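## Task

Take as many as possible of these labelled jars off the tall shelving unit and set each one upright on the top surface of the shelved bench: CACL2 2 M, HCL 4 M, NACL 2 M, KCL 4 M, EDTA 6 M, EDTA 4 M, KOH 3 M, MGCL2 0.5 M, TAE 3 M, TRIS 4 M, EGTA 6 M, TBS 4 M. Any unlisted container left on that worktop loses more than a listed jar gains. All other containers on the shelving must stay where they are. The task fails if any container falls or reaches the floor, or if the robot topples. A jar hit hard stops counting and is penalised. Finishing with the robot leaning is penalised, and leaning strongly fails the task.

## Robot and tools

ROBOT. TidyBot++: a mobile base on four powered casters (0.54 m long, 0.50 m wide, 0.38 m tall) with a single seven-joint arm and a two-finger gripper. The shoulder sits 0.12 m ahead of the base centre and 0.68 m above the floor. Links: upper arm 0.42 m, forearm 0.31 m, hand 0.31 m. Two cameras: base_camera, fixed on the base looking ahead and down, and wrist_camera, which looks along the hand. The arm starts folded with the hand pointing down; a downward hand reaches at most about 0.94 m high, and only near the base.

FRAMES. Base frame: metres, origin on the floor beneath the base centre, x forward, y left, z up. hand_pose, hand_target and the move argument target all use it; the reported point lies midway between the finger pads, the hand's z axis runs along the fingers and the fingers close along its y axis. Closed fingertips stick out about 20 mm beyond that point. The odometry frame is the base frame as it was at scene start; base_odometry gives x, y and heading (rad, left positive, -3.142 to 3.142), counted from wheel turns, so slipping looks like travel. base_tilt is in degrees, positive when leaning forward or right.

move. One call carries one action; its parts start together.
- base: an object with any of translate_m (forward positive), strafe_m (left positive), both -2 to 2 m, and rotate_rad (counter-clockwise positive, -6.3 to 6.3 rad). These are offsets from where the base stands when the command starts, along its axes at that moment, not poses.
- joints: an object keyed joint_1_rad to joint_7_rad plus gripper_pos, each an absolute target. Angles in radians; joint_2_rad within ±2.249, joint_4_rad ±2.579, joint_6_rad ±2.099; joints 1, 3, 5 and 7 have no limit but go the short way round, so turn them in steps below half a revolution. joint_1_rad positive swings the arm clockwise seen from above, against the heading sign. gripper_pos runs 0 (open, about 85 mm gap) to 1 (closed); the gap is roughly 85 x (1 - gripper_pos) mm.
- target: one list of seven numbers [x, y, z, qw, qx, qy, qz], an absolute hand pose in the base frame (metres, then a unit quaternion), written like hand_pose. Alongside target, joints may hold only gripper_pos.
- speeds: caps for this action: translate_m and strafe_m 0.05 to 0.5 m/s, rotate_rad 0.1 to 1.57 rad/s. When translating and strafing together, put the speed under just one of them.
- min_time_s: 0.1 to 8 s, the shortest duration for the arm motions.
- cameras: a list of base_camera, wrist_camera or all; [] for none.
- blocking: true or absent waits until everything rests; false returns after about 0.5 s while motion continues.
An action ends after 15 s at most; a base move times out after 14 s. An unknown key makes the call invalid; a value out of range gets it refused, and a refusal or an uncommanded stop cancels the remaining move, wait and finished_scene calls of that reply. A call with no action simply reports state and images.

OTHER TOOLS. wait: seconds 0 to 10, optional cameras. stop: brakes all running motions, optional cameras. zoom_image: camera (base_camera or wrist_camera) and region [x0, y0, x1, y1] in image pixels from the top-left, no more than 504 wide or high. read_manual: section "licences", only licence text. finished_scene: scene, 1 or 2; it is final, and the jars must stay in place afterwards.

RESULTS. base_status, joint_status and hand_status report done, moving, off_target (rested away from target, maybe still pushing), not_followed (targets withheld by a check), stopped, contact_stop, time_out, torque_fault or limit_stop_at_motor_heat. "joint command not followed" with "cause:" means a self-collision was foreseen; "pose unreachable" means a target was withheld. The move line gives done or the worst status. motor_effort is percent of maximum, peak in brackets. on_its_own lists unrequested behaviour. ARM HIT flags a hard hit on the base or the arm itself. MOTOR HOT appears from 60 °C; at 75 °C an OVER-TEMPERATURE FAULT lets the arm sink for 30 to 60 s. A torque fault freezes the arm for 10 s.

PRACTICE. After done the hand is usually within 3 cm; to correct, add (wanted minus measured position) to the last target. To keep a loaded hand still, resend hand_target, not hand_pose, and never command a joint to its current reading while holding something: held loads make the arm sag. Poses low and close in front of the base, or far from the current one, can drive the arm into the base. The arm does not avoid furniture and keeps pushing on contact. Fingers closed to 1 squeeze at 100 to 150 N; off_target then means an object is held.

AVOID. Dropping or knocking over any container, disturbing unlisted ones, setting unlisted containers on the bench, driving or turning while the arm is caught above about 0.6 m, swinging a stretched arm sideways or reaching far from folded over nearby furniture (tipping risk), hard contact with furniture, twisting or pulling on a grasped jar that still rests on something, and long holds with the arm stretched out.

Each tool is called after "Emit:" by a JSON object that holds its "name" and its "arguments".

## Session

Emit:
{"name": "move", "arguments": {}}

Scene clock: 0.00 s.
Motor temperatures (°C): [39 34 36 36 48 42 50]
base_odometry: x=+0.000 y=+0.000 heading=+0.000
base_tilt: forward=-0.2 right=+0.7
base_status: not commanded
joint_positions: joint_1_rad=+0.039 joint_2_rad=-0.354 joint_3_rad=+3.137 joint_4_rad=-2.545 joint_5_rad=-0.041 joint_6_rad=-0.896 joint_7_rad=+1.547 gripper_pos=+0.000
joint_status: not commanded
motor_effort: joint_1_rad=+0 joint_2_rad=-1 joint_3_rad=+1 joint_4_rad=+12 joint_5_rad=+0 joint_6_rad=+0 joint_7_rad=+0
hand_pose: x=+0.2462 y=+0.0066 z=+0.5831 quat_wxyz=(-0.015, +0.999, -0.042, +0.027) (m; base frame)
hand_target: x=+0.2457 y=+0.0066 z=+0.5828 quat_wxyz=(-0.015, +0.999, -0.042, +0.027) (m; base frame)
hand_status: not commanded
pictures: base_camera, wrist_camera

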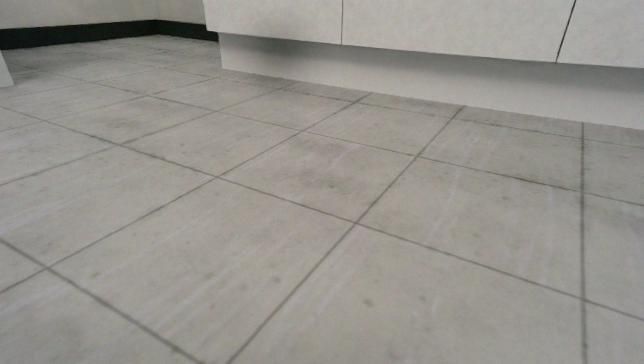

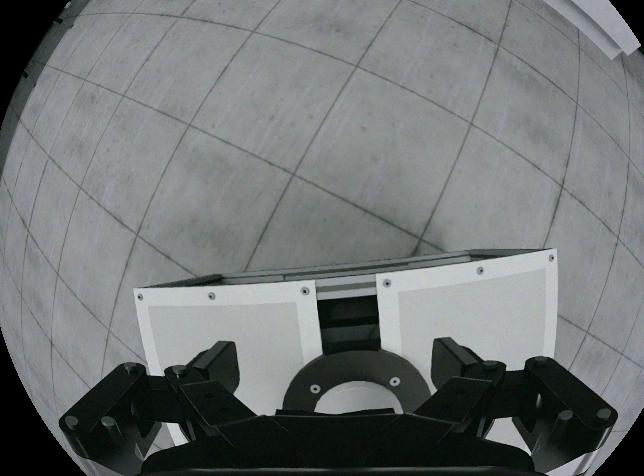

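Emit:
{"name": "move", "arguments": {"joints": {"joint_6_rad": 0.6}, "cameras": ["all"]}}

Scene clock: 7.40 s.
move: done
base_odometry: x=+0.000 y=+0.000 heading=+0.000
base_tilt: forward=-0.2 right=+0.6
base_status: not commanded
joint_positions: joint_1_rad=+0.039 joint_2_rad=-0.354 joint_3_rad=+3.137 joint_4_rad=-2.544 joint_5_rad=-0.041 joint_6_rad=+0.554 joint_7_rad=+1.547 gripper_pos=+0.000
joint_status: all done
motor_effort: joint_1_rad=+0(1) joint_2_rad=-5(6) joint_3_rad=+1(2) joint_4_rad=+17(18) joint_5_rad=+0(2) joint_6_rad=+8(9) joint_7_rad=-1(1)
hand_pose: x=+0.5393 y=-0.0198 z=+0.8737 quat_wxyz=(+0.000, +0.729, -0.041, +0.684) (m; base frame)
hand_target: x=+0.5393 y=-0.0203 z=+0.8869 quat_wxyz=(+0.001, +0.713, -0.041, +0.700) (m; base frame)
hand_status: not commanded
pictures: base_camera, wrist_camera
camera_calibration:
wrist_camera: T_world_to_cam=[[-0.0814995, -0.993912, -0.0741365, 0.0923915], [-0.0729009, 0.0801294, -0.994115, 0.962944], [0.994004, -0.0756153, -0.0789876, -0.337713], [0, 0, 0, 1]] pos_world=[0.413417, -0.0108673, 0.937452]

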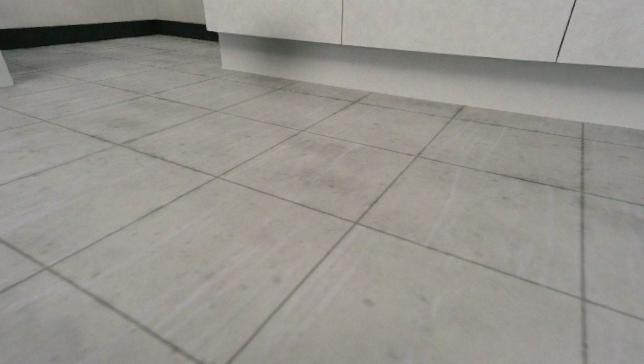

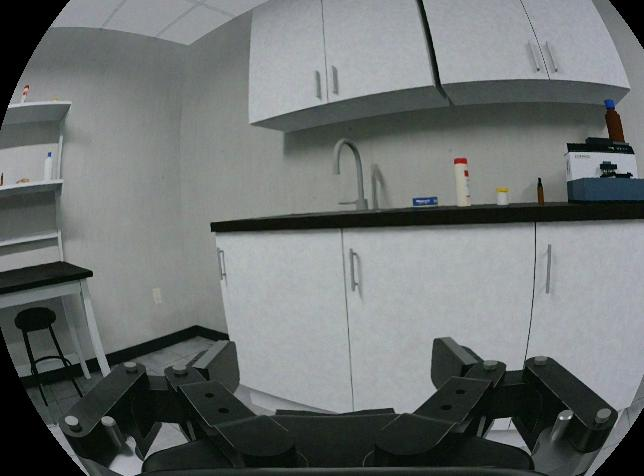

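Emit:
{"name": "move", "arguments": {"base": {"rotate_rad": 0.8}, "cameras": ["wrist_camera"]}}

Emit:
{"name": "move", "arguments": {"base": {"rotate_rad": 0.9}, "cameras": ["wrist_camera"]}}

Emit:
{"name": "move", "arguments": {"base": {"rotate_rad": 1.2}, "cameras": ["wrist_camera"]}}

Emit:
{"name": "move", "arguments": {"base": {"rotate_rad": 1.2}, "cameras": ["wrist_camera"]}}

Scene clock: 12.17 s.
move: done
base_odometry: x=+0.000 y=+0.000 heading=+0.800
base_tilt: forward=-0.2 right=+0.7
base_status: done
joint_positions: joint_1_rad=+0.039 joint_2_rad=-0.354 joint_3_rad=+3.137 joint_4_rad=-2.544 joint_5_rad=-0.041 joint_6_rad=+0.554 joint_7_rad=+1.547 gripper_pos=+0.000
joint_status: not commanded
motor_effort: joint_1_rad=+1(2) joint_2_rad=-5(6) joint_3_rad=+1(3) joint_4_rad=+17(18) joint_5_rad=-1(1) joint_6_rad=+8(9) joint_7_rad=+0(1)
hand_pose: x=+0.5393 y=-0.0197 z=+0.8738 quat_wxyz=(+0.000, +0.729, -0.041, +0.684) (m; base frame)
hand_target: x=+0.5393 y=-0.0203 z=+0.8869 quat_wxyz=(+0.001, +0.713, -0.041, +0.700) (m; base frame)
hand_status: not commanded
pictures: wrist_camera
camera_calibration:
wrist_camera: T_world_to_cam=[[-0.0812887, -0.993936, -0.0740515, 0.0923244], [-0.0728256, 0.0800219, -0.994129, 0.962917], [0.994026, -0.0754186, -0.0788889, -0.337804], [0, 0, 0, 1]] pos_world=[0.413416, -0.0107667, 0.937451]

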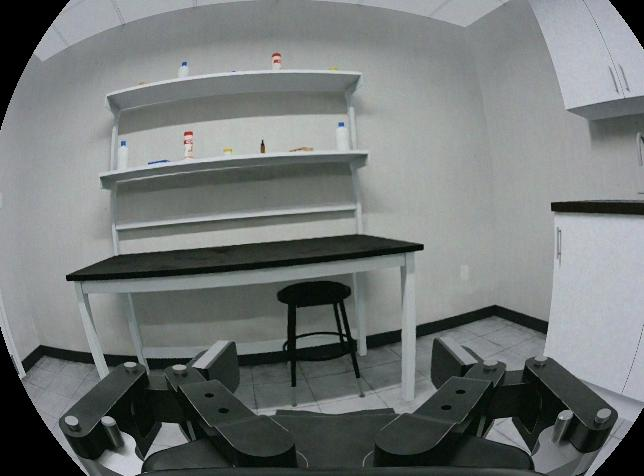

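Scene clock: 13.97 s.
move: done
base_odometry: x=+0.000 y=+0.000 heading=+1.700
base_tilt: forward=-0.2 right=+0.7
base_status: done
joint_positions: joint_1_rad=+0.039 joint_2_rad=-0.354 joint_3_rad=+3.137 joint_4_rad=-2.544 joint_5_rad=-0.041 joint_6_rad=+0.554 joint_7_rad=+1.547 gripper_pos=+0.000
joint_status: not commanded
motor_effort: joint_1_rad=+1(2) joint_2_rad=-5(6) joint_3_rad=+1(2) joint_4_rad=+17(18) joint_5_rad=+0(2) joint_6_rad=+8(9) joint_7_rad=+0(1)
hand_pose: x=+0.5393 y=-0.0196 z=+0.8738 quat_wxyz=(+0.000, +0.729, -0.041, +0.684) (m; base frame)
hand_target: x=+0.5393 y=-0.0203 z=+0.8869 quat_wxyz=(+0.001, +0.713, -0.041, +0.700) (m; base frame)
hand_status: not commanded
pictures: wrist_camera
camera_calibration:
wrist_camera: T_world_to_cam=[[-0.0810908, -0.993951, -0.0740639, 0.0922548], [-0.0728416, 0.0800199, -0.994128, 0.962922], [0.994041, -0.0752198, -0.0788898, -0.337806], [0, 0, 0, 1]] pos_world=[0.413415, -0.0107658, 0.937452]

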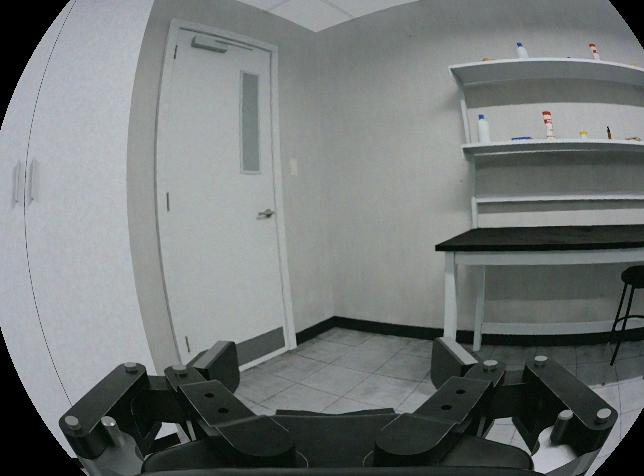

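Scene clock: 16.00 s.
move: done
base_odometry: x=+0.000 y=+0.000 heading=+2.899
base_tilt: forward=-0.2 right=+0.6
base_status: done
joint_positions: joint_1_rad=+0.039 joint_2_rad=-0.354 joint_3_rad=+3.136 joint_4_rad=-2.544 joint_5_rad=-0.041 joint_6_rad=+0.554 joint_7_rad=+1.547 gripper_pos=+0.000
joint_status: not commanded
motor_effort: joint_1_rad=+1(2) joint_2_rad=-5(6) joint_3_rad=+1(2) joint_4_rad=+17(18) joint_5_rad=+0(1) joint_6_rad=+8(9) joint_7_rad=-1(1)
hand_pose: x=+0.5393 y=-0.0195 z=+0.8738 quat_wxyz=(+0.000, +0.729, -0.041, +0.684) (m; base frame)
hand_target: x=+0.5393 y=-0.0203 z=+0.8869 quat_wxyz=(+0.001, +0.713, -0.041, +0.700) (m; base frame)
hand_status: not commanded
pictures: wrist_camera
camera_calibration:
wrist_camera: T_world_to_cam=[[-0.0808796, -0.993975, -0.0739779, 0.0921866], [-0.0728596, 0.0799184, -0.994135, 0.962926], [0.994057, -0.0750152, -0.0788844, -0.337807], [0, 0, 0, 1]] pos_world=[0.413414, -0.0106651, 0.937451]

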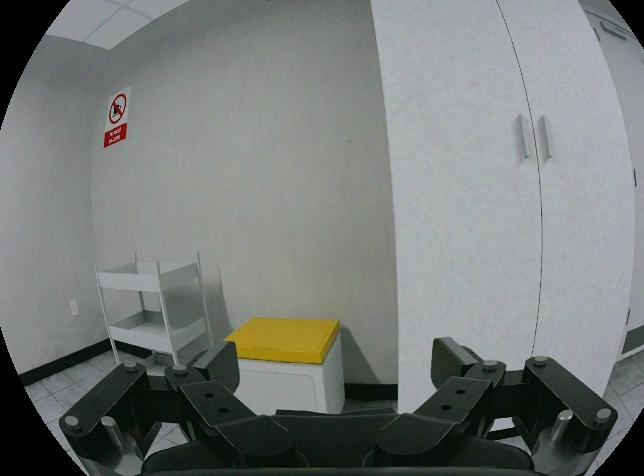

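Scene clock: 18.03 s.
move: done
base_odometry: x=+0.000 y=+0.000 heading=-2.184
base_tilt: forward=-0.2 right=+0.7
base_status: done
joint_positions: joint_1_rad=+0.039 joint_2_rad=-0.354 joint_3_rad=+3.136 joint_4_rad=-2.544 joint_5_rad=-0.041 joint_6_rad=+0.554 joint_7_rad=+1.547 gripper_pos=+0.000
joint_status: not commanded
motor_effort: joint_1_rad=+1(2) joint_2_rad=-5(6) joint_3_rad=+1(3) joint_4_rad=+17(18) joint_5_rad=+0(1) joint_6_rad=+9(9) joint_7_rad=-1(1)
hand_pose: x=+0.5393 y=-0.0195 z=+0.8738 quat_wxyz=(+0.000, +0.729, -0.041, +0.684) (m; base frame)
hand_target: x=+0.5393 y=-0.0203 z=+0.8869 quat_wxyz=(+0.001, +0.713, -0.041, +0.700) (m; base frame)
hand_status: not commanded
pictures: wrist_camera
camera_calibration:
wrist_camera: T_world_to_cam=[[-0.080775, -0.99399, -0.0738851, 0.0921558], [-0.0728753, 0.0798185, -0.994142, 0.96293], [0.994065, -0.0749174, -0.0788847, -0.337801], [0, 0, 0, 1]] pos_world=[0.413413, -0.0105648, 0.937451]

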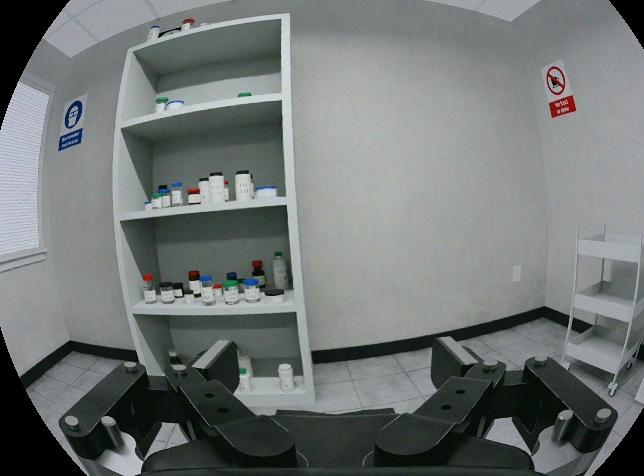

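Emit:
{"name": "zoom_image", "arguments": {"camera": "wrist_camera", "region": [100, 150, 330, 320]}}

Emit:
{"name": "zoom_image", "arguments": {"camera": "wrist_camera", "region": [100, 0, 330, 170]}}

Emit:
{"name": "zoom_image", "arguments": {"camera": "wrist_camera", "region": [130, 300, 330, 420]}}

Scaled by 2.191.

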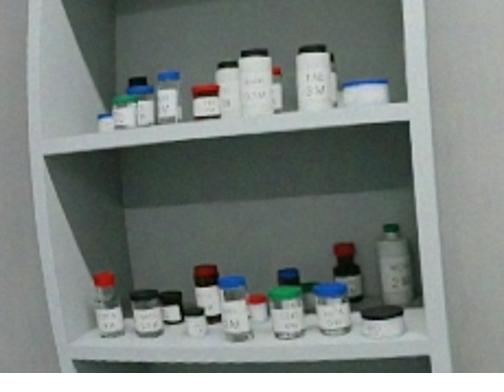

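Scaled by 2.191.

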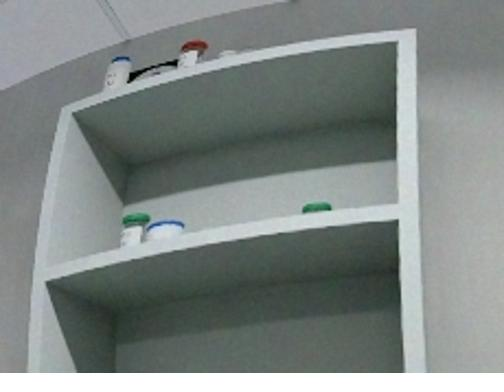

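Scaled by 2.520.

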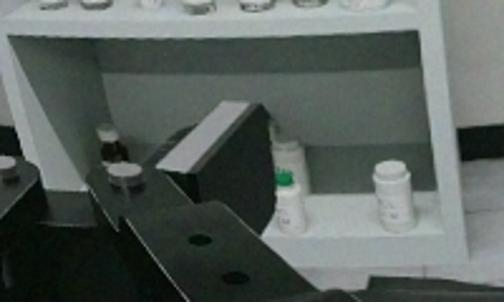

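Emit:
{"name": "move", "arguments": {"base": {"translate_m": 0.65, "strafe_m": 0.55, "rotate_rad": 0.03}, "cameras": ["wrist_camera"]}}

Scene clock: 36.37 s.
move: done
base_odometry: x=+0.076 y=-0.848 heading=-2.154
base_tilt: forward=-0.2 right=+0.7
base_status: done
joint_positions: joint_1_rad=+0.039 joint_2_rad=-0.354 joint_3_rad=+3.136 joint_4_rad=-2.544 joint_5_rad=-0.041 joint_6_rad=+0.556 joint_7_rad=+1.547 gripper_pos=+0.000
joint_status: not commanded
motor_effort: joint_1_rad=+0(2) joint_2_rad=-5(7) joint_3_rad=+1(3) joint_4_rad=+16(18) joint_5_rad=+0(1) joint_6_rad=+9(9) joint_7_rad=-1(1)
hand_pose: x=+0.5393 y=-0.0196 z=+0.8743 quat_wxyz=(+0.000, +0.728, -0.041, +0.684) (m; base frame)
hand_target: x=+0.5393 y=-0.0203 z=+0.8869 quat_wxyz=(+0.001, +0.713, -0.041, +0.700) (m; base frame)
hand_status: not commanded
pictures: wrist_camera
camera_calibration:
wrist_camera: T_world_to_cam=[[-0.0808539, -0.993975, -0.0740021, 0.0922129], [-0.0712614, 0.0798199, -0.994259, 0.962678], [0.994175, -0.0751162, -0.0772858, -0.339236], [0, 0, 0, 1]] pos_world=[0.413318, -0.0106657, 0.937757]

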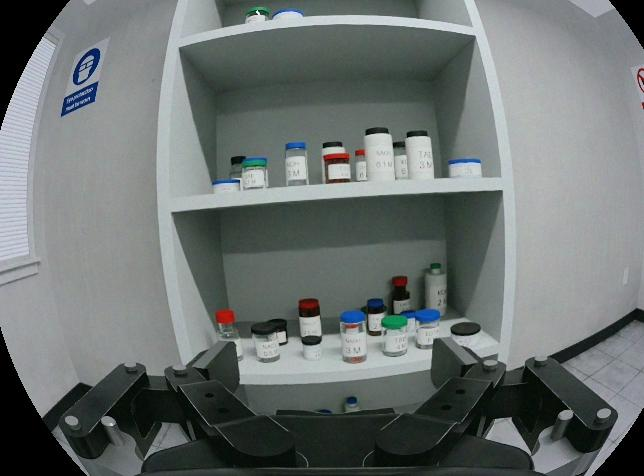

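Emit:
{"name": "zoom_image", "arguments": {"camera": "wrist_camera", "region": [200, 110, 350, 200]}}

Emit:
{"name": "zoom_image", "arguments": {"camera": "wrist_camera", "region": [340, 110, 490, 200]}}

Emit:
{"name": "zoom_image", "arguments": {"camera": "wrist_camera", "region": [200, 280, 350, 370]}}

Emit:
{"name": "zoom_image", "arguments": {"camera": "wrist_camera", "region": [335, 260, 485, 370]}}

Scaled by 3.360.

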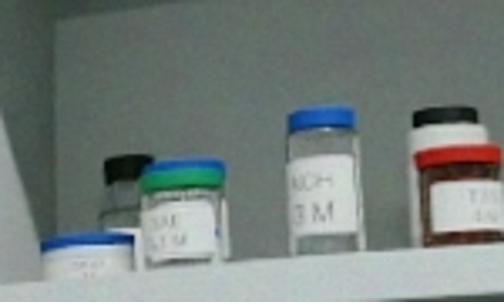

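Scaled by 3.360.

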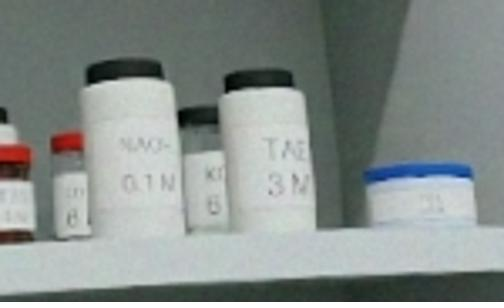

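Scaled by 3.360.

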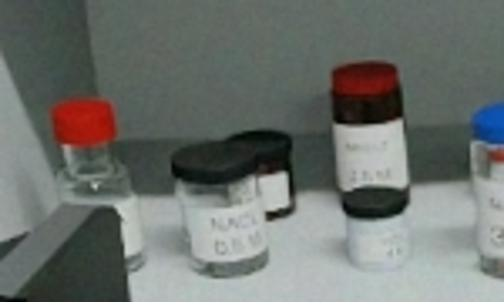

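Scaled by 3.360.

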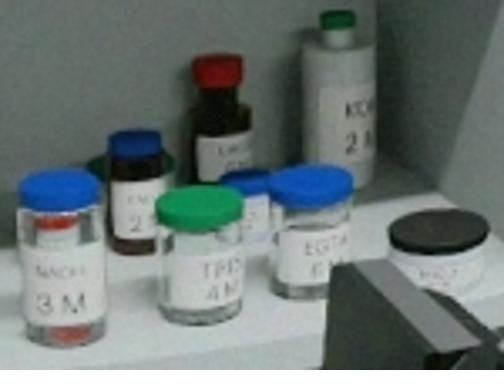

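Emit:
{"name": "move", "arguments": {"joints": {"joint_1_rad": 0.0, "joint_2_rad": 0.344, "joint_3_rad": 3.1416, "joint_4_rad": -1.138, "joint_5_rad": 0.0, "joint_6_rad": -0.268, "joint_7_rad": 1.571}, "cameras": ["wrist_camera"]}}

Scene clock: 55.17 s.
move: done
base_odometry: x=+0.076 y=-0.848 heading=-2.154
base_tilt: forward=-0.2 right=+0.6
base_status: not commanded
joint_positions: joint_1_rad=+0.021 joint_2_rad=+0.319 joint_3_rad=+3.136 joint_4_rad=-1.154 joint_5_rad=-0.041 joint_6_rad=-0.218 joint_7_rad=+1.547 gripper_pos=+0.000
joint_status: all done
motor_effort: joint_1_rad=+1(2) joint_2_rad=-29(30) joint_3_rad=+0(3) joint_4_rad=+19(21) joint_5_rad=-1(2) joint_6_rad=+8(10) joint_7_rad=-1(2)
hand_pose: x=+0.8729 y=-0.0086 z=+1.0741 quat_wxyz=(-0.020, +0.748, -0.027, +0.663) (m; base frame)
hand_target: x=+0.8803 y=+0.0013 z=+1.0503 quat_wxyz=(+0.000, +0.768, +0.000, +0.641) (m; base frame)
hand_status: not commanded
pictures: wrist_camera
camera_calibration:
wrist_camera: T_world_to_cam=[[-0.0371716, -0.995822, -0.0834088, 0.116872], [-0.132006, 0.0876282, -0.987368, 1.23], [0.990552, -0.0256916, -0.134711, -0.589491], [0, 0, 0, 1]] pos_world=[0.750632, -0.00654347, 1.1448]

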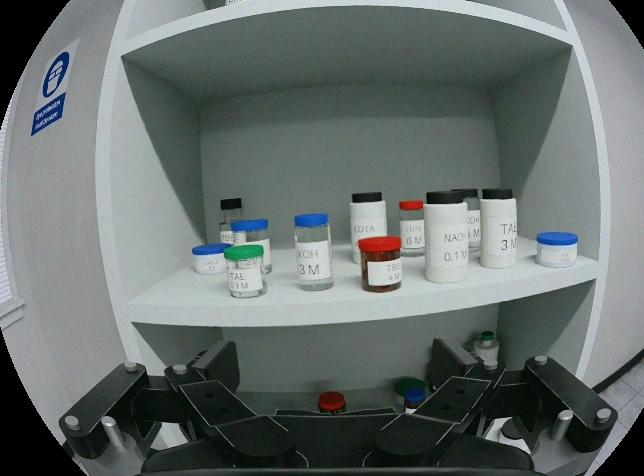

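Emit:
{"name": "zoom_image", "arguments": {"camera": "wrist_camera", "region": [180, 180, 340, 310]}}

Emit:
{"name": "zoom_image", "arguments": {"camera": "wrist_camera", "region": [330, 170, 490, 300]}}

Emit:
{"name": "zoom_image", "arguments": {"camera": "wrist_camera", "region": [450, 170, 600, 290]}}

Scaled by 3.150.

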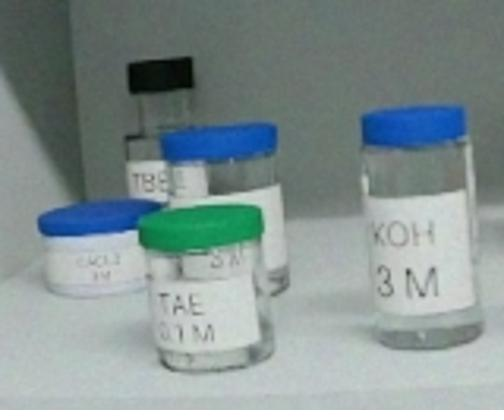

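Scaled by 3.150.

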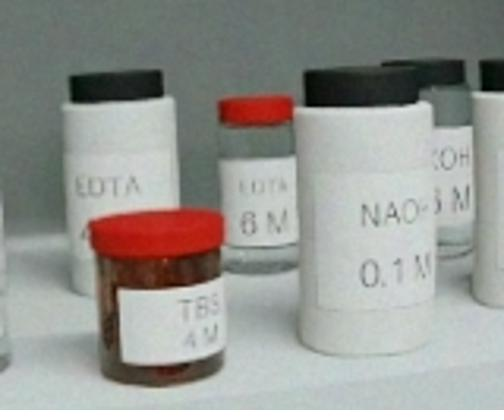

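Scaled by 3.360.

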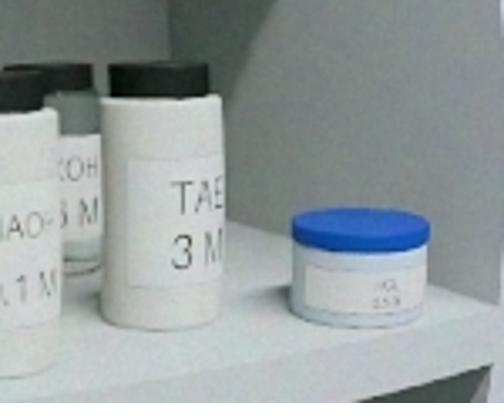

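Emit:
{"name": "move", "arguments": {"joints": {"joint_1_rad": -0.03, "joint_2_rad": 0.557, "joint_3_rad": 3.1416, "joint_4_rad": -1.553, "joint_5_rad": 0.04, "joint_6_rad": 0.0, "joint_7_rad": 1.595}, "cameras": ["wrist_camera"]}}

Scene clock: 66.87 s.
move: done
base_odometry: x=+0.076 y=-0.848 heading=-2.154
base_tilt: forward=-0.1 right=+0.6
base_status: not commanded
joint_positions: joint_1_rad=-0.010 joint_2_rad=+0.553 joint_3_rad=+3.136 joint_4_rad=-1.539 joint_5_rad=-0.018 joint_6_rad=-0.047 joint_7_rad=+1.554 gripper_pos=+0.000
joint_status: all done
motor_effort: joint_1_rad=+1(2) joint_2_rad=-34(38) joint_3_rad=+1(2) joint_4_rad=+17(21) joint_5_rad=+0(2) joint_6_rad=+7(9) joint_7_rad=-1(2)
hand_pose: x=+0.8747 y=+0.0122 z=+0.7155 quat_wxyz=(-0.013, +0.877, -0.010, +0.480) (m; base frame)
hand_target: x=+0.8779 y=+0.0241 z=+0.7177 quat_wxyz=(+0.008, +0.869, +0.041, +0.493) (m; base frame)
hand_status: not commanded
pictures: wrist_camera
camera_calibration:
wrist_camera: T_world_to_cam=[[-0.0315387, -0.998756, -0.0386187, 0.0707603], [-0.548942, 0.0495976, -0.834387, 1.12997], [0.835265, -0.00511604, -0.549824, -0.206481], [0, 0, 0, 1]] pos_world=[0.794989, 0.0135719, 0.832041]

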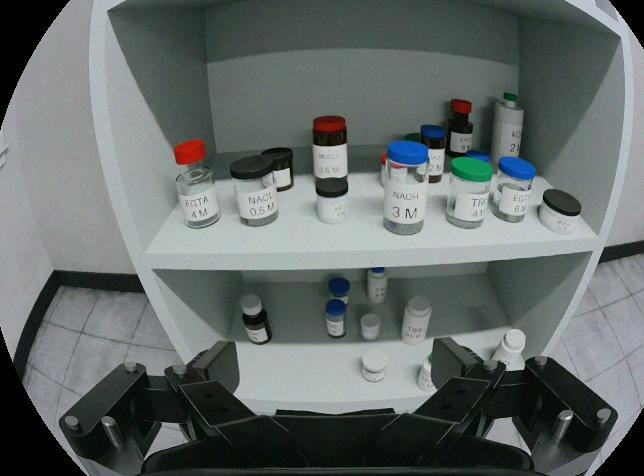

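Emit:
{"name": "zoom_image", "arguments": {"camera": "wrist_camera", "region": [160, 100, 360, 240]}}

Emit:
{"name": "zoom_image", "arguments": {"camera": "wrist_camera", "region": [370, 85, 590, 245]}}

Emit:
{"name": "zoom_image", "arguments": {"camera": "wrist_camera", "region": [230, 255, 400, 395]}}

Emit:
{"name": "zoom_image", "arguments": {"camera": "wrist_camera", "region": [340, 255, 540, 395]}}

Scaled by 2.520.

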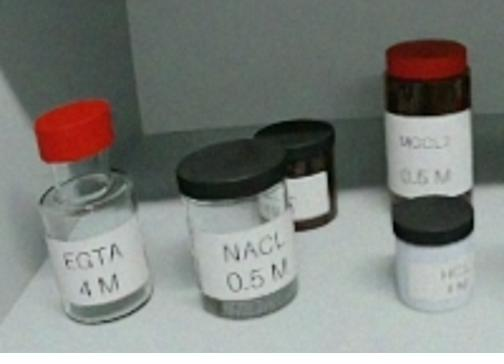

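Scaled by 2.291.

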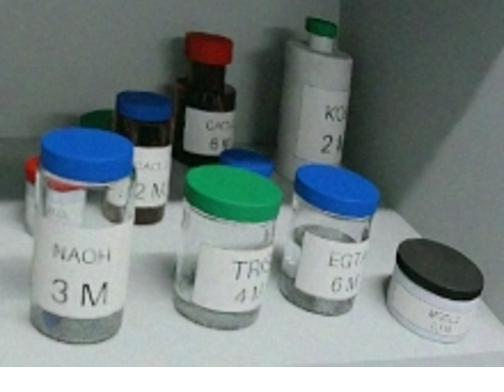

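Scaled by 2.965.

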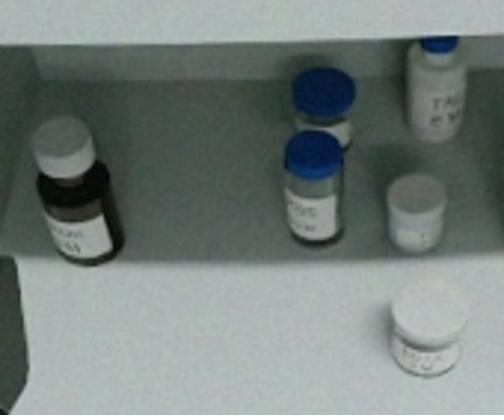

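Scaled by 2.520.

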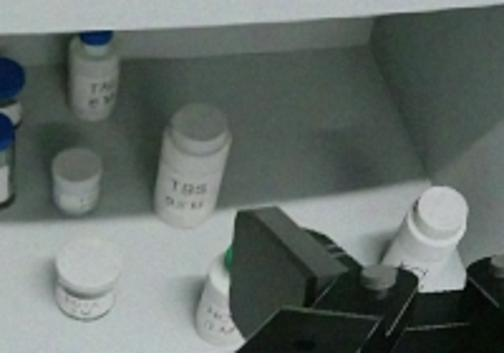

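Emit:
{"name": "move", "arguments": {"base": {"translate_m": 0.12}, "joints": {"joint_1_rad": -0.03, "joint_2_rad": 0.1485, "joint_3_rad": 3.1416, "joint_4_rad": -0.884, "joint_5_rad": 0.06, "joint_6_rad": -1.067, "joint_7_rad": 1.6}, "cameras": ["wrist_camera"]}}

Scene clock: 106.43 s.
move: done
base_odometry: x=+0.010 y=-0.948 heading=-2.153
base_tilt: forward=-0.2 right=+0.7
base_status: done
joint_positions: joint_1_rad=-0.011 joint_2_rad=+0.158 joint_3_rad=+3.136 joint_4_rad=-0.892 joint_5_rad=+0.002 joint_6_rad=-1.019 joint_7_rad=+1.559 gripper_pos=+0.000
joint_status: all done
motor_effort: joint_1_rad=+0(1) joint_2_rad=-22(39) joint_3_rad=+1(2) joint_4_rad=+18(21) joint_5_rad=-1(2) joint_6_rad=+8(9) joint_7_rad=-1(1)
hand_pose: x=+0.7312 y=+0.0100 z=+1.1051 quat_wxyz=(-0.006, +0.860, +0.001, +0.511) (m; base frame)
hand_target: x=+0.7199 y=+0.0030 z=+1.1025 quat_wxyz=(+0.030, +0.867, +0.025, +0.498) (m; base frame)
hand_status: not commanded
pictures: wrist_camera
camera_calibration:
wrist_camera: T_world_to_cam=[[-0.0183882, -0.999672, -0.0178181, 0.0465001], [-0.488787, 0.0245344, -0.872058, 1.37426], [0.87221, -0.00732629, -0.489077, 0.0335738], [0, 0, 0, 1]] pos_world=[0.643292, 0.0130142, 1.21569]

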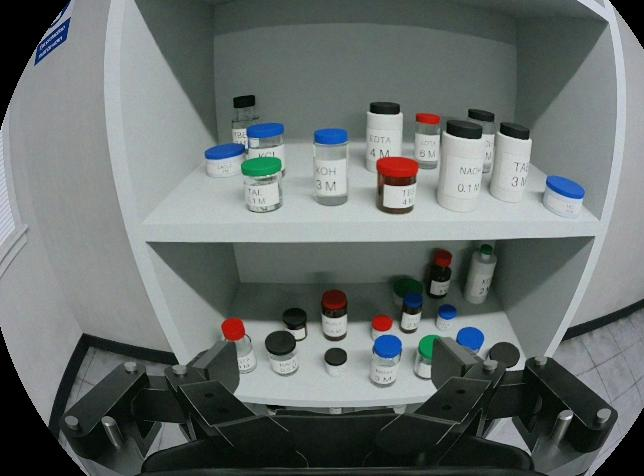

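Emit:
{"name": "zoom_image", "arguments": {"camera": "wrist_camera", "region": [195, 80, 355, 220]}}

Emit:
{"name": "zoom_image", "arguments": {"camera": "wrist_camera", "region": [355, 90, 475, 220]}}

Emit:
{"name": "zoom_image", "arguments": {"camera": "wrist_camera", "region": [460, 95, 600, 225]}}

Emit:
{"name": "zoom_image", "arguments": {"camera": "wrist_camera", "region": [210, 270, 370, 390]}}

Emit:
{"name": "zoom_image", "arguments": {"camera": "wrist_camera", "region": [360, 240, 500, 390]}}

Scaled by 3.150.

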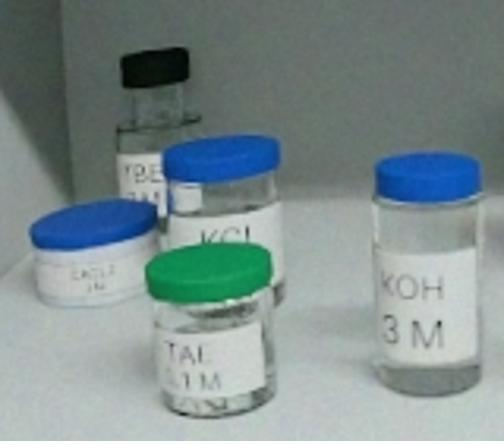

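Scaled by 3.877.

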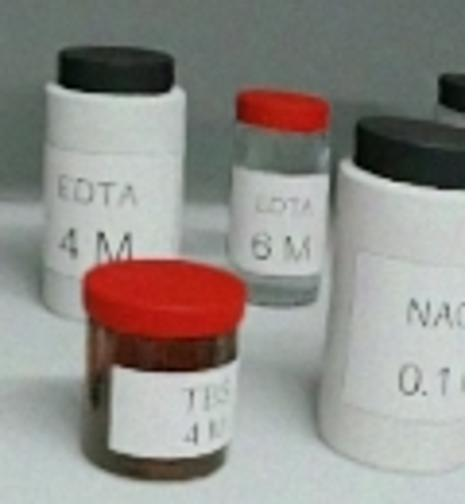

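Scaled by 3.600.

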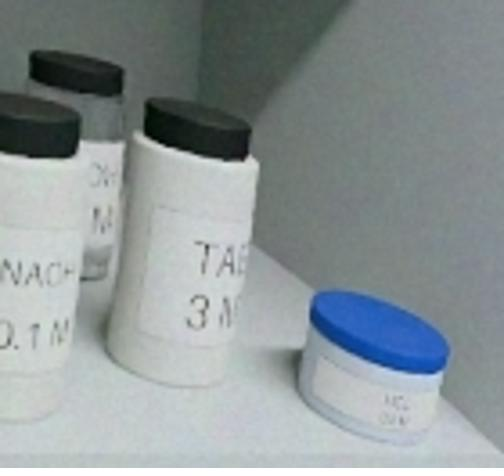

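Scaled by 3.150.

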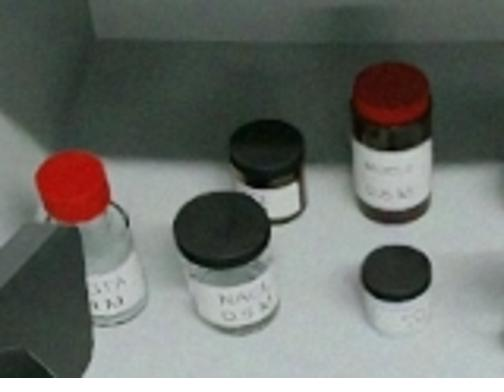

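Scaled by 3.360.

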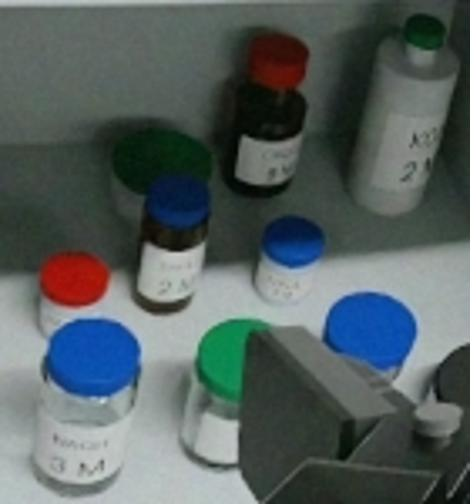

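Emit:
{"name": "move", "arguments": {"base": {"strafe_m": -0.10}, "joints": {"joint_1_rad": -0.02, "joint_2_rad": 0.253, "joint_3_rad": 3.1416, "joint_4_rad": -1.094, "joint_5_rad": 0.06, "joint_6_rad": -0.78, "joint_7_rad": 1.61}, "cameras": ["wrist_camera"]}}

Scene clock: 145.33 s.
move: done
base_odometry: x=-0.074 y=-0.894 heading=-2.153
base_tilt: forward=-0.2 right=+0.6
base_status: done
joint_positions: joint_1_rad=-0.013 joint_2_rad=+0.251 joint_3_rad=+3.142 joint_4_rad=-1.080 joint_5_rad=+0.010 joint_6_rad=-0.827 joint_7_rad=+1.569 gripper_pos=+0.000
joint_status: all done
motor_effort: joint_1_rad=+1(3) joint_2_rad=-26(29) joint_3_rad=+1(3) joint_4_rad=+19(22) joint_5_rad=+0(2) joint_6_rad=+7(8) joint_7_rad=-1(2)
hand_pose: x=+0.7879 y=+0.0072 z=+0.9918 quat_wxyz=(+0.001, +0.881, +0.006, +0.472) (m; base frame)
hand_target: x=+0.7952 y=+0.0018 z=+0.9950 quat_wxyz=(+0.033, +0.873, +0.034, +0.485) (m; base frame)
hand_status: not commanded
pictures: wrist_camera
camera_calibration:
wrist_camera: T_world_to_cam=[[-0.0193438, -0.99981, 0.00231465, 0.0235085], [-0.563805, 0.00899625, -0.825859, 1.31663], [0.825681, -0.0172802, -0.563872, 0.0395149], [0, 0, 0, 1]] pos_world=[0.710152, 0.0123421, 1.10958]

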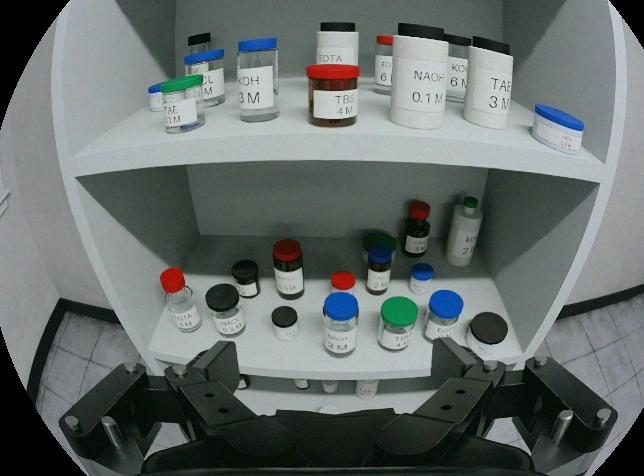

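Emit:
{"name": "zoom_image", "arguments": {"camera": "wrist_camera", "region": [520, 95, 590, 160]}}

Emit:
{"name": "zoom_image", "arguments": {"camera": "wrist_camera", "region": [140, 30, 240, 140]}}

Emit:
{"name": "zoom_image", "arguments": {"camera": "wrist_camera", "region": [250, 240, 500, 390]}}

Scaled by 7.200.

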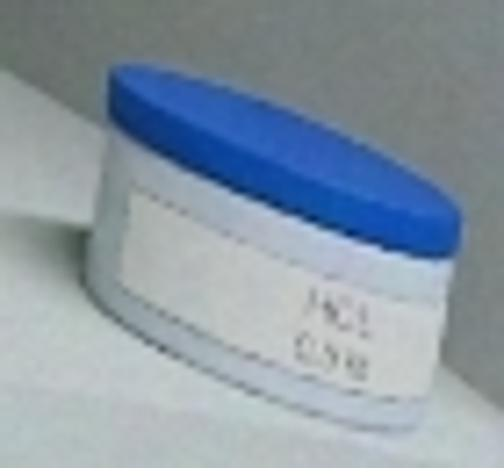

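Scaled by 4.582.

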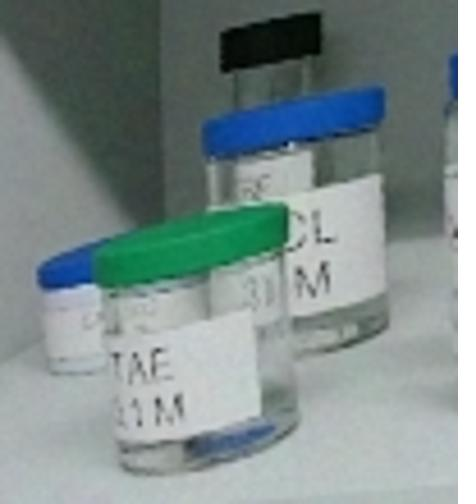

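Scaled by 2.016.

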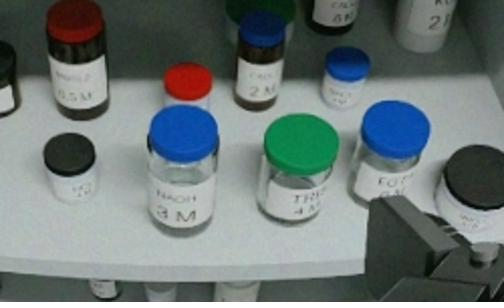

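Emit:
{"name": "move", "arguments": {"base": {"translate_m": 0.25}, "cameras": ["wrist_camera"]}}

Scene clock: 161.27 s.
move: done
base_odometry: x=-0.211 y=-1.102 heading=-2.154
base_tilt: forward=-0.2 right=+0.7
base_status: done
joint_positions: joint_1_rad=-0.013 joint_2_rad=+0.258 joint_3_rad=+3.142 joint_4_rad=-1.081 joint_5_rad=+0.010 joint_6_rad=-0.821 joint_7_rad=+1.569 gripper_pos=+0.000
joint_status: not commanded
motor_effort: joint_1_rad=+1(1) joint_2_rad=-26(30) joint_3_rad=+1(2) joint_4_rad=+19(20) joint_5_rad=+0(1) joint_6_rad=+7(8) joint_7_rad=-1(1)
hand_pose: x=+0.7910 y=+0.0073 z=+0.9885 quat_wxyz=(+0.001, +0.882, +0.006, +0.472) (m; base frame)
hand_target: x=+0.7952 y=+0.0018 z=+0.9950 quat_wxyz=(+0.033, +0.873, +0.034, +0.485) (m; base frame)
hand_status: not commanded
pictures: wrist_camera
camera_calibration:
wrist_camera: T_world_to_cam=[[-0.0192022, -0.999813, 0.00237066, 0.0234166], [-0.564929, 0.00889353, -0.825091, 1.31588], [0.824916, -0.0171828, -0.564994, 0.0368321], [0, 0, 0, 1]] pos_world=[0.713446, 0.0123423, 1.10648]

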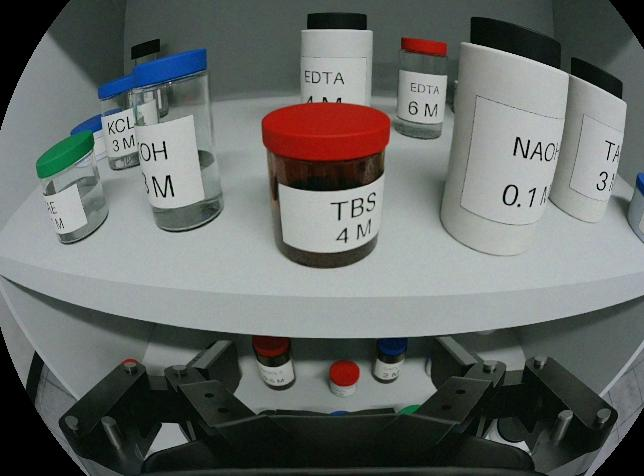

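Emit:
{"name": "zoom_image", "arguments": {"camera": "wrist_camera", "region": [230, 90, 430, 340]}}

Emit:
{"name": "move", "arguments": {"base": {"translate_m": -0.12}, "cameras": ["wrist_camera"]}}

Emit:
{"name": "zoom_image", "arguments": {"camera": "wrist_camera", "region": [230, 60, 430, 310]}}

Scaled by 2.016.

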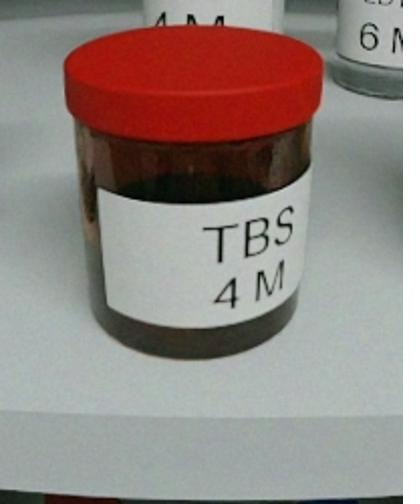

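Scene clock: 195.87 s.
move: done
base_odometry: x=-0.145 y=-1.002 heading=-2.154
base_tilt: forward=-0.2 right=+0.7
base_status: done
joint_positions: joint_1_rad=-0.013 joint_2_rad=+0.257 joint_3_rad=+3.142 joint_4_rad=-1.081 joint_5_rad=+0.010 joint_6_rad=-0.820 joint_7_rad=+1.569 gripper_pos=+0.000
joint_status: not commanded
motor_effort: joint_1_rad=+1(1) joint_2_rad=-27(30) joint_3_rad=+1(2) joint_4_rad=+19(20) joint_5_rad=+0(1) joint_6_rad=+6(8) joint_7_rad=-1(1)
hand_pose: x=+0.7909 y=+0.0073 z=+0.9894 quat_wxyz=(+0.002, +0.881, +0.006, +0.473) (m; base frame)
hand_target: x=+0.7952 y=+0.0018 z=+0.9950 quat_wxyz=(+0.033, +0.873, +0.034, +0.485) (m; base frame)
hand_status: not commanded
pictures: wrist_camera
camera_calibration:
wrist_camera: T_world_to_cam=[[-0.0190403, -0.999815, 0.00258514, 0.0231538], [-0.5634, 0.00859319, -0.826139, 1.31631], [0.825965, -0.0171864, -0.56346, 0.0351086], [0, 0, 0, 1]] pos_world=[0.713052, 0.0124416, 1.10718]

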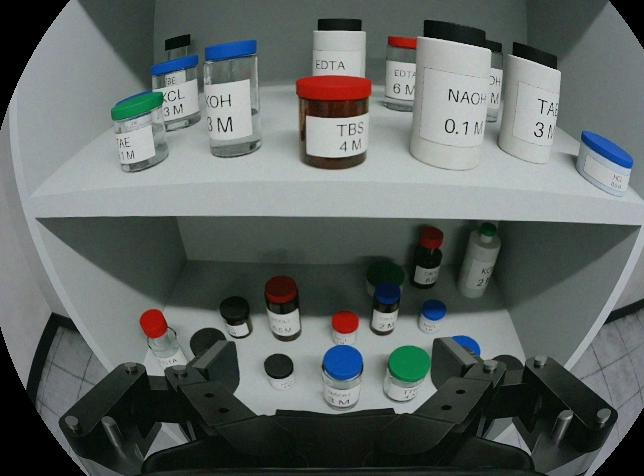

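Scaled by 2.016.

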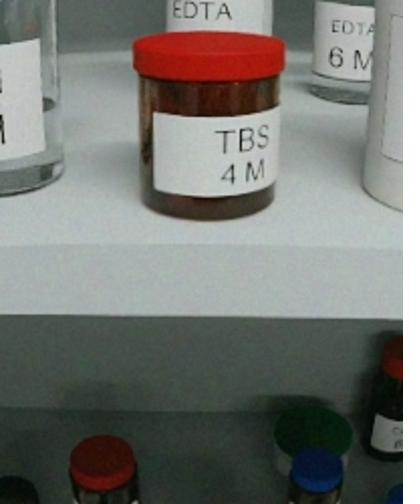

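Emit:
{"name": "move", "arguments": {"joints": {"joint_2_rad": 0.275, "joint_4_rad": -0.945, "joint_6_rad": -0.86}}}

Emit:
{"name": "move", "arguments": {"base": {"translate_m": 0.10}, "speeds": {"translate_m": 0.2}, "cameras": ["wrist_camera"]}}

Scene clock: 214.33 s.
move: done
base_odometry: x=-0.145 y=-1.002 heading=-2.154
base_tilt: forward=-0.1 right=+0.6
base_status: not commanded
joint_positions: joint_1_rad=-0.013 joint_2_rad=+0.258 joint_3_rad=+3.142 joint_4_rad=-0.953 joint_5_rad=+0.010 joint_6_rad=-0.824 joint_7_rad=+1.569 gripper_pos=+0.000
joint_status: all done
motor_effort: joint_1_rad=+1(1) joint_2_rad=-26(28) joint_3_rad=+1(1) joint_4_rad=+19(20) joint_5_rad=+0(1) joint_6_rad=+7(8) joint_7_rad=-1(1)
hand_pose: x=+0.7987 y=+0.0074 z=+1.0599 quat_wxyz=(+0.001, +0.851, +0.005, +0.525) (m; base frame)
hand_target: x=+0.8003 y=+0.0008 z=+1.0434 quat_wxyz=(+0.034, +0.861, +0.031, +0.506) (m; base frame)
hand_status: not commanded
pictures: none

Scene clock: 215.57 s.
move: done
base_odometry: x=-0.201 y=-1.086 heading=-2.154
base_tilt: forward=-0.1 right=+0.6
base_status: done
joint_positions: joint_1_rad=-0.013 joint_2_rad=+0.270 joint_3_rad=+3.142 joint_4_rad=-0.953 joint_5_rad=+0.010 joint_6_rad=-0.824 joint_7_rad=+1.569 gripper_pos=+0.000
joint_status: not commanded
motor_effort: joint_1_rad=+0(2) joint_2_rad=-27(29) joint_3_rad=+1(2) joint_4_rad=+19(20) joint_5_rad=+0(1) joint_6_rad=+8(8) joint_7_rad=-1(1)
hand_pose: x=+0.8034 y=+0.0075 z=+1.0515 quat_wxyz=(+0.001, +0.854, +0.005, +0.520) (m; base frame)
hand_target: x=+0.8003 y=+0.0008 z=+1.0434 quat_wxyz=(+0.034, +0.861, +0.031, +0.506) (m; base frame)
hand_status: not commanded
pictures: wrist_camera
camera_calibration:
wrist_camera: T_world_to_cam=[[-0.0192221, -0.999815, -0.000850387, 0.0271397], [-0.469814, 0.00978327, -0.882711, 1.35901], [0.882556, -0.016568, -0.469915, -0.084044], [0, 0, 0, 1]] pos_world=[0.713179, 0.0124466, 1.16015]

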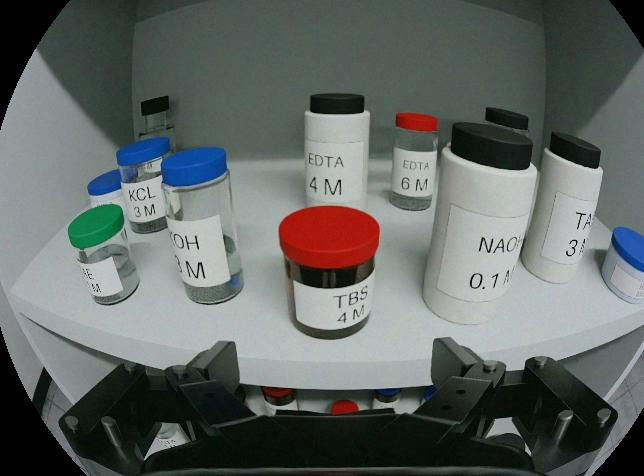

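Emit:
{"name": "move", "arguments": {"joints": {"joint_2_rad": 0.305}}}

Emit:
{"name": "move", "arguments": {"base": {"translate_m": 0.07, "strafe_m": 0.004}, "speeds": {"translate_m": 0.12}, "cameras": ["wrist_camera"]}}

Scene clock: 222.50 s.
move: done
base_odometry: x=-0.201 y=-1.086 heading=-2.154
base_tilt: forward=-0.1 right=+0.7
base_status: not commanded
joint_positions: joint_1_rad=-0.013 joint_2_rad=+0.286 joint_3_rad=+3.142 joint_4_rad=-0.953 joint_5_rad=+0.010 joint_6_rad=-0.824 joint_7_rad=+1.569 gripper_pos=+0.000
joint_status: all done
motor_effort: joint_1_rad=+1(1) joint_2_rad=-27(28) joint_3_rad=+1(1) joint_4_rad=+19(20) joint_5_rad=-1(1) joint_6_rad=+7(8) joint_7_rad=-1(1)
hand_pose: x=+0.8093 y=+0.0076 z=+1.0404 quat_wxyz=(+0.001, +0.858, +0.005, +0.513) (m; base frame)
hand_target: x=+0.8108 y=+0.0010 z=+1.0228 quat_wxyz=(+0.034, +0.869, +0.032, +0.493) (m; base frame)
hand_status: not commanded
pictures: none

Scene clock: 223.70 s.
move: done
base_odometry: x=-0.236 y=-1.146 heading=-2.154
base_tilt: forward=-0.2 right=+0.7
base_status: done
joint_positions: joint_1_rad=-0.013 joint_2_rad=+0.296 joint_3_rad=+3.142 joint_4_rad=-0.953 joint_5_rad=+0.010 joint_6_rad=-0.824 joint_7_rad=+1.569 gripper_pos=+0.000
joint_status: not commanded
motor_effort: joint_1_rad=+0(1) joint_2_rad=-27(30) joint_3_rad=+1(1) joint_4_rad=+18(20) joint_5_rad=+0(1) joint_6_rad=+7(8) joint_7_rad=-1(1)
hand_pose: x=+0.8126 y=+0.0076 z=+1.0341 quat_wxyz=(+0.001, +0.861, +0.005, +0.509) (m; base frame)
hand_target: x=+0.8108 y=+0.0010 z=+1.0228 quat_wxyz=(+0.034, +0.869, +0.032, +0.493) (m; base frame)
hand_status: not commanded
pictures: wrist_camera
camera_calibration:
wrist_camera: T_world_to_cam=[[-0.0191823, -0.999816, -0.0000538204, 0.0266156], [-0.49194, 0.00948517, -0.870577, 1.35333], [0.870418, -0.0166732, -0.492032, -0.0676839], [0, 0, 0, 1]] pos_world=[0.725183, 0.0126456, 1.14488]

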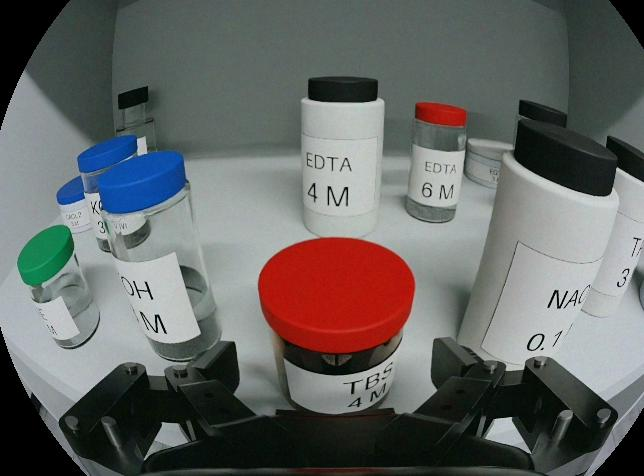

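Emit:
{"name": "move", "arguments": {"base": {"translate_m": 0.04, "strafe_m": 0.002}, "speeds": {"translate_m": 0.1}, "cameras": ["wrist_camera"]}}

Scene clock: 229.27 s.
move: done
base_odometry: x=-0.256 y=-1.181 heading=-2.155
base_tilt: forward=-0.2 right=+0.6
base_status: done
joint_positions: joint_1_rad=-0.013 joint_2_rad=+0.299 joint_3_rad=+3.142 joint_4_rad=-0.953 joint_5_rad=+0.010 joint_6_rad=-0.824 joint_7_rad=+1.569 gripper_pos=+0.000
joint_status: not commanded
motor_effort: joint_1_rad=+1(2) joint_2_rad=-27(31) joint_3_rad=+0(1) joint_4_rad=+19(20) joint_5_rad=-1(1) joint_6_rad=+7(8) joint_7_rad=-1(1)
hand_pose: x=+0.8137 y=+0.0076 z=+1.0319 quat_wxyz=(+0.001, +0.861, +0.005, +0.508) (m; base frame)
hand_target: x=+0.8108 y=+0.0010 z=+1.0228 quat_wxyz=(+0.034, +0.869, +0.032, +0.493) (m; base frame)
hand_status: not commanded
pictures: wrist_camera
camera_calibration:
wrist_camera: T_world_to_cam=[[-0.0191334, -0.999817, 0.000092386, 0.0264393], [-0.494663, 0.00938604, -0.869034, 1.35257], [0.868874, -0.0166733, -0.494753, -0.0655997], [0, 0, 0, 1]] pos_world=[0.726571, 0.0126454, 1.14297]

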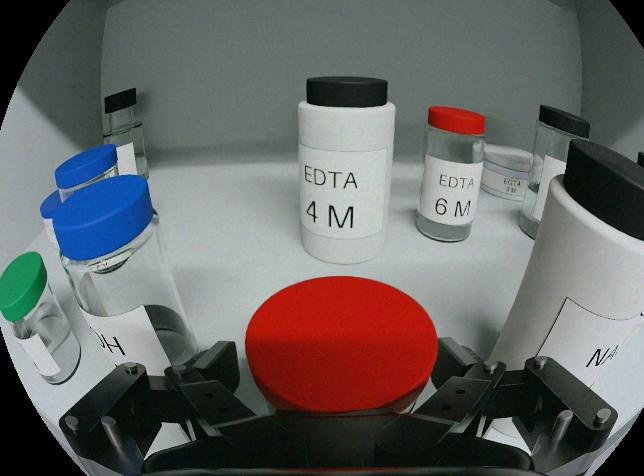

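Emit:
{"name": "move", "arguments": {"joints": {"gripper_pos": 0.28}, "cameras": ["wrist_camera"]}}

Scene clock: 236.43 s.
move: done
base_odometry: x=-0.256 y=-1.181 heading=-2.155
base_tilt: forward=-0.2 right=+0.6
base_status: not commanded
joint_positions: joint_1_rad=-0.013 joint_2_rad=+0.299 joint_3_rad=+3.142 joint_4_rad=-0.953 joint_5_rad=+0.010 joint_6_rad=-0.824 joint_7_rad=+1.569 gripper_pos=+0.280
joint_status: all done
motor_effort: joint_1_rad=+0(1) joint_2_rad=-27(28) joint_3_rad=+1(1) joint_4_rad=+19(20) joint_5_rad=+0(1) joint_6_rad=+7(8) joint_7_rad=-1(1)
hand_pose: x=+0.8137 y=+0.0076 z=+1.0319 quat_wxyz=(+0.001, +0.861, +0.005, +0.508) (m; base frame)
hand_target: x=+0.8108 y=+0.0010 z=+1.0228 quat_wxyz=(+0.034, +0.869, +0.032, +0.493) (m; base frame)
hand_status: not commanded
pictures: wrist_camera
camera_calibration:
wrist_camera: T_world_to_cam=[[-0.0191334, -0.999817, 0.000092386, 0.0264393], [-0.494663, 0.00938604, -0.869034, 1.35257], [0.868874, -0.0166733, -0.494753, -0.0655997], [0, 0, 0, 1]] pos_world=[0.726571, 0.0126454, 1.14297]

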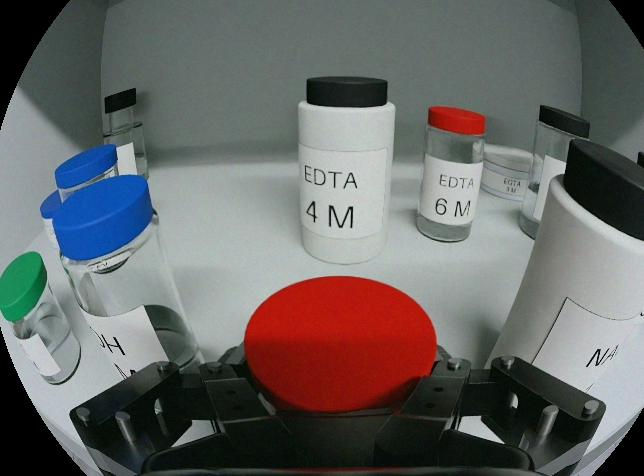

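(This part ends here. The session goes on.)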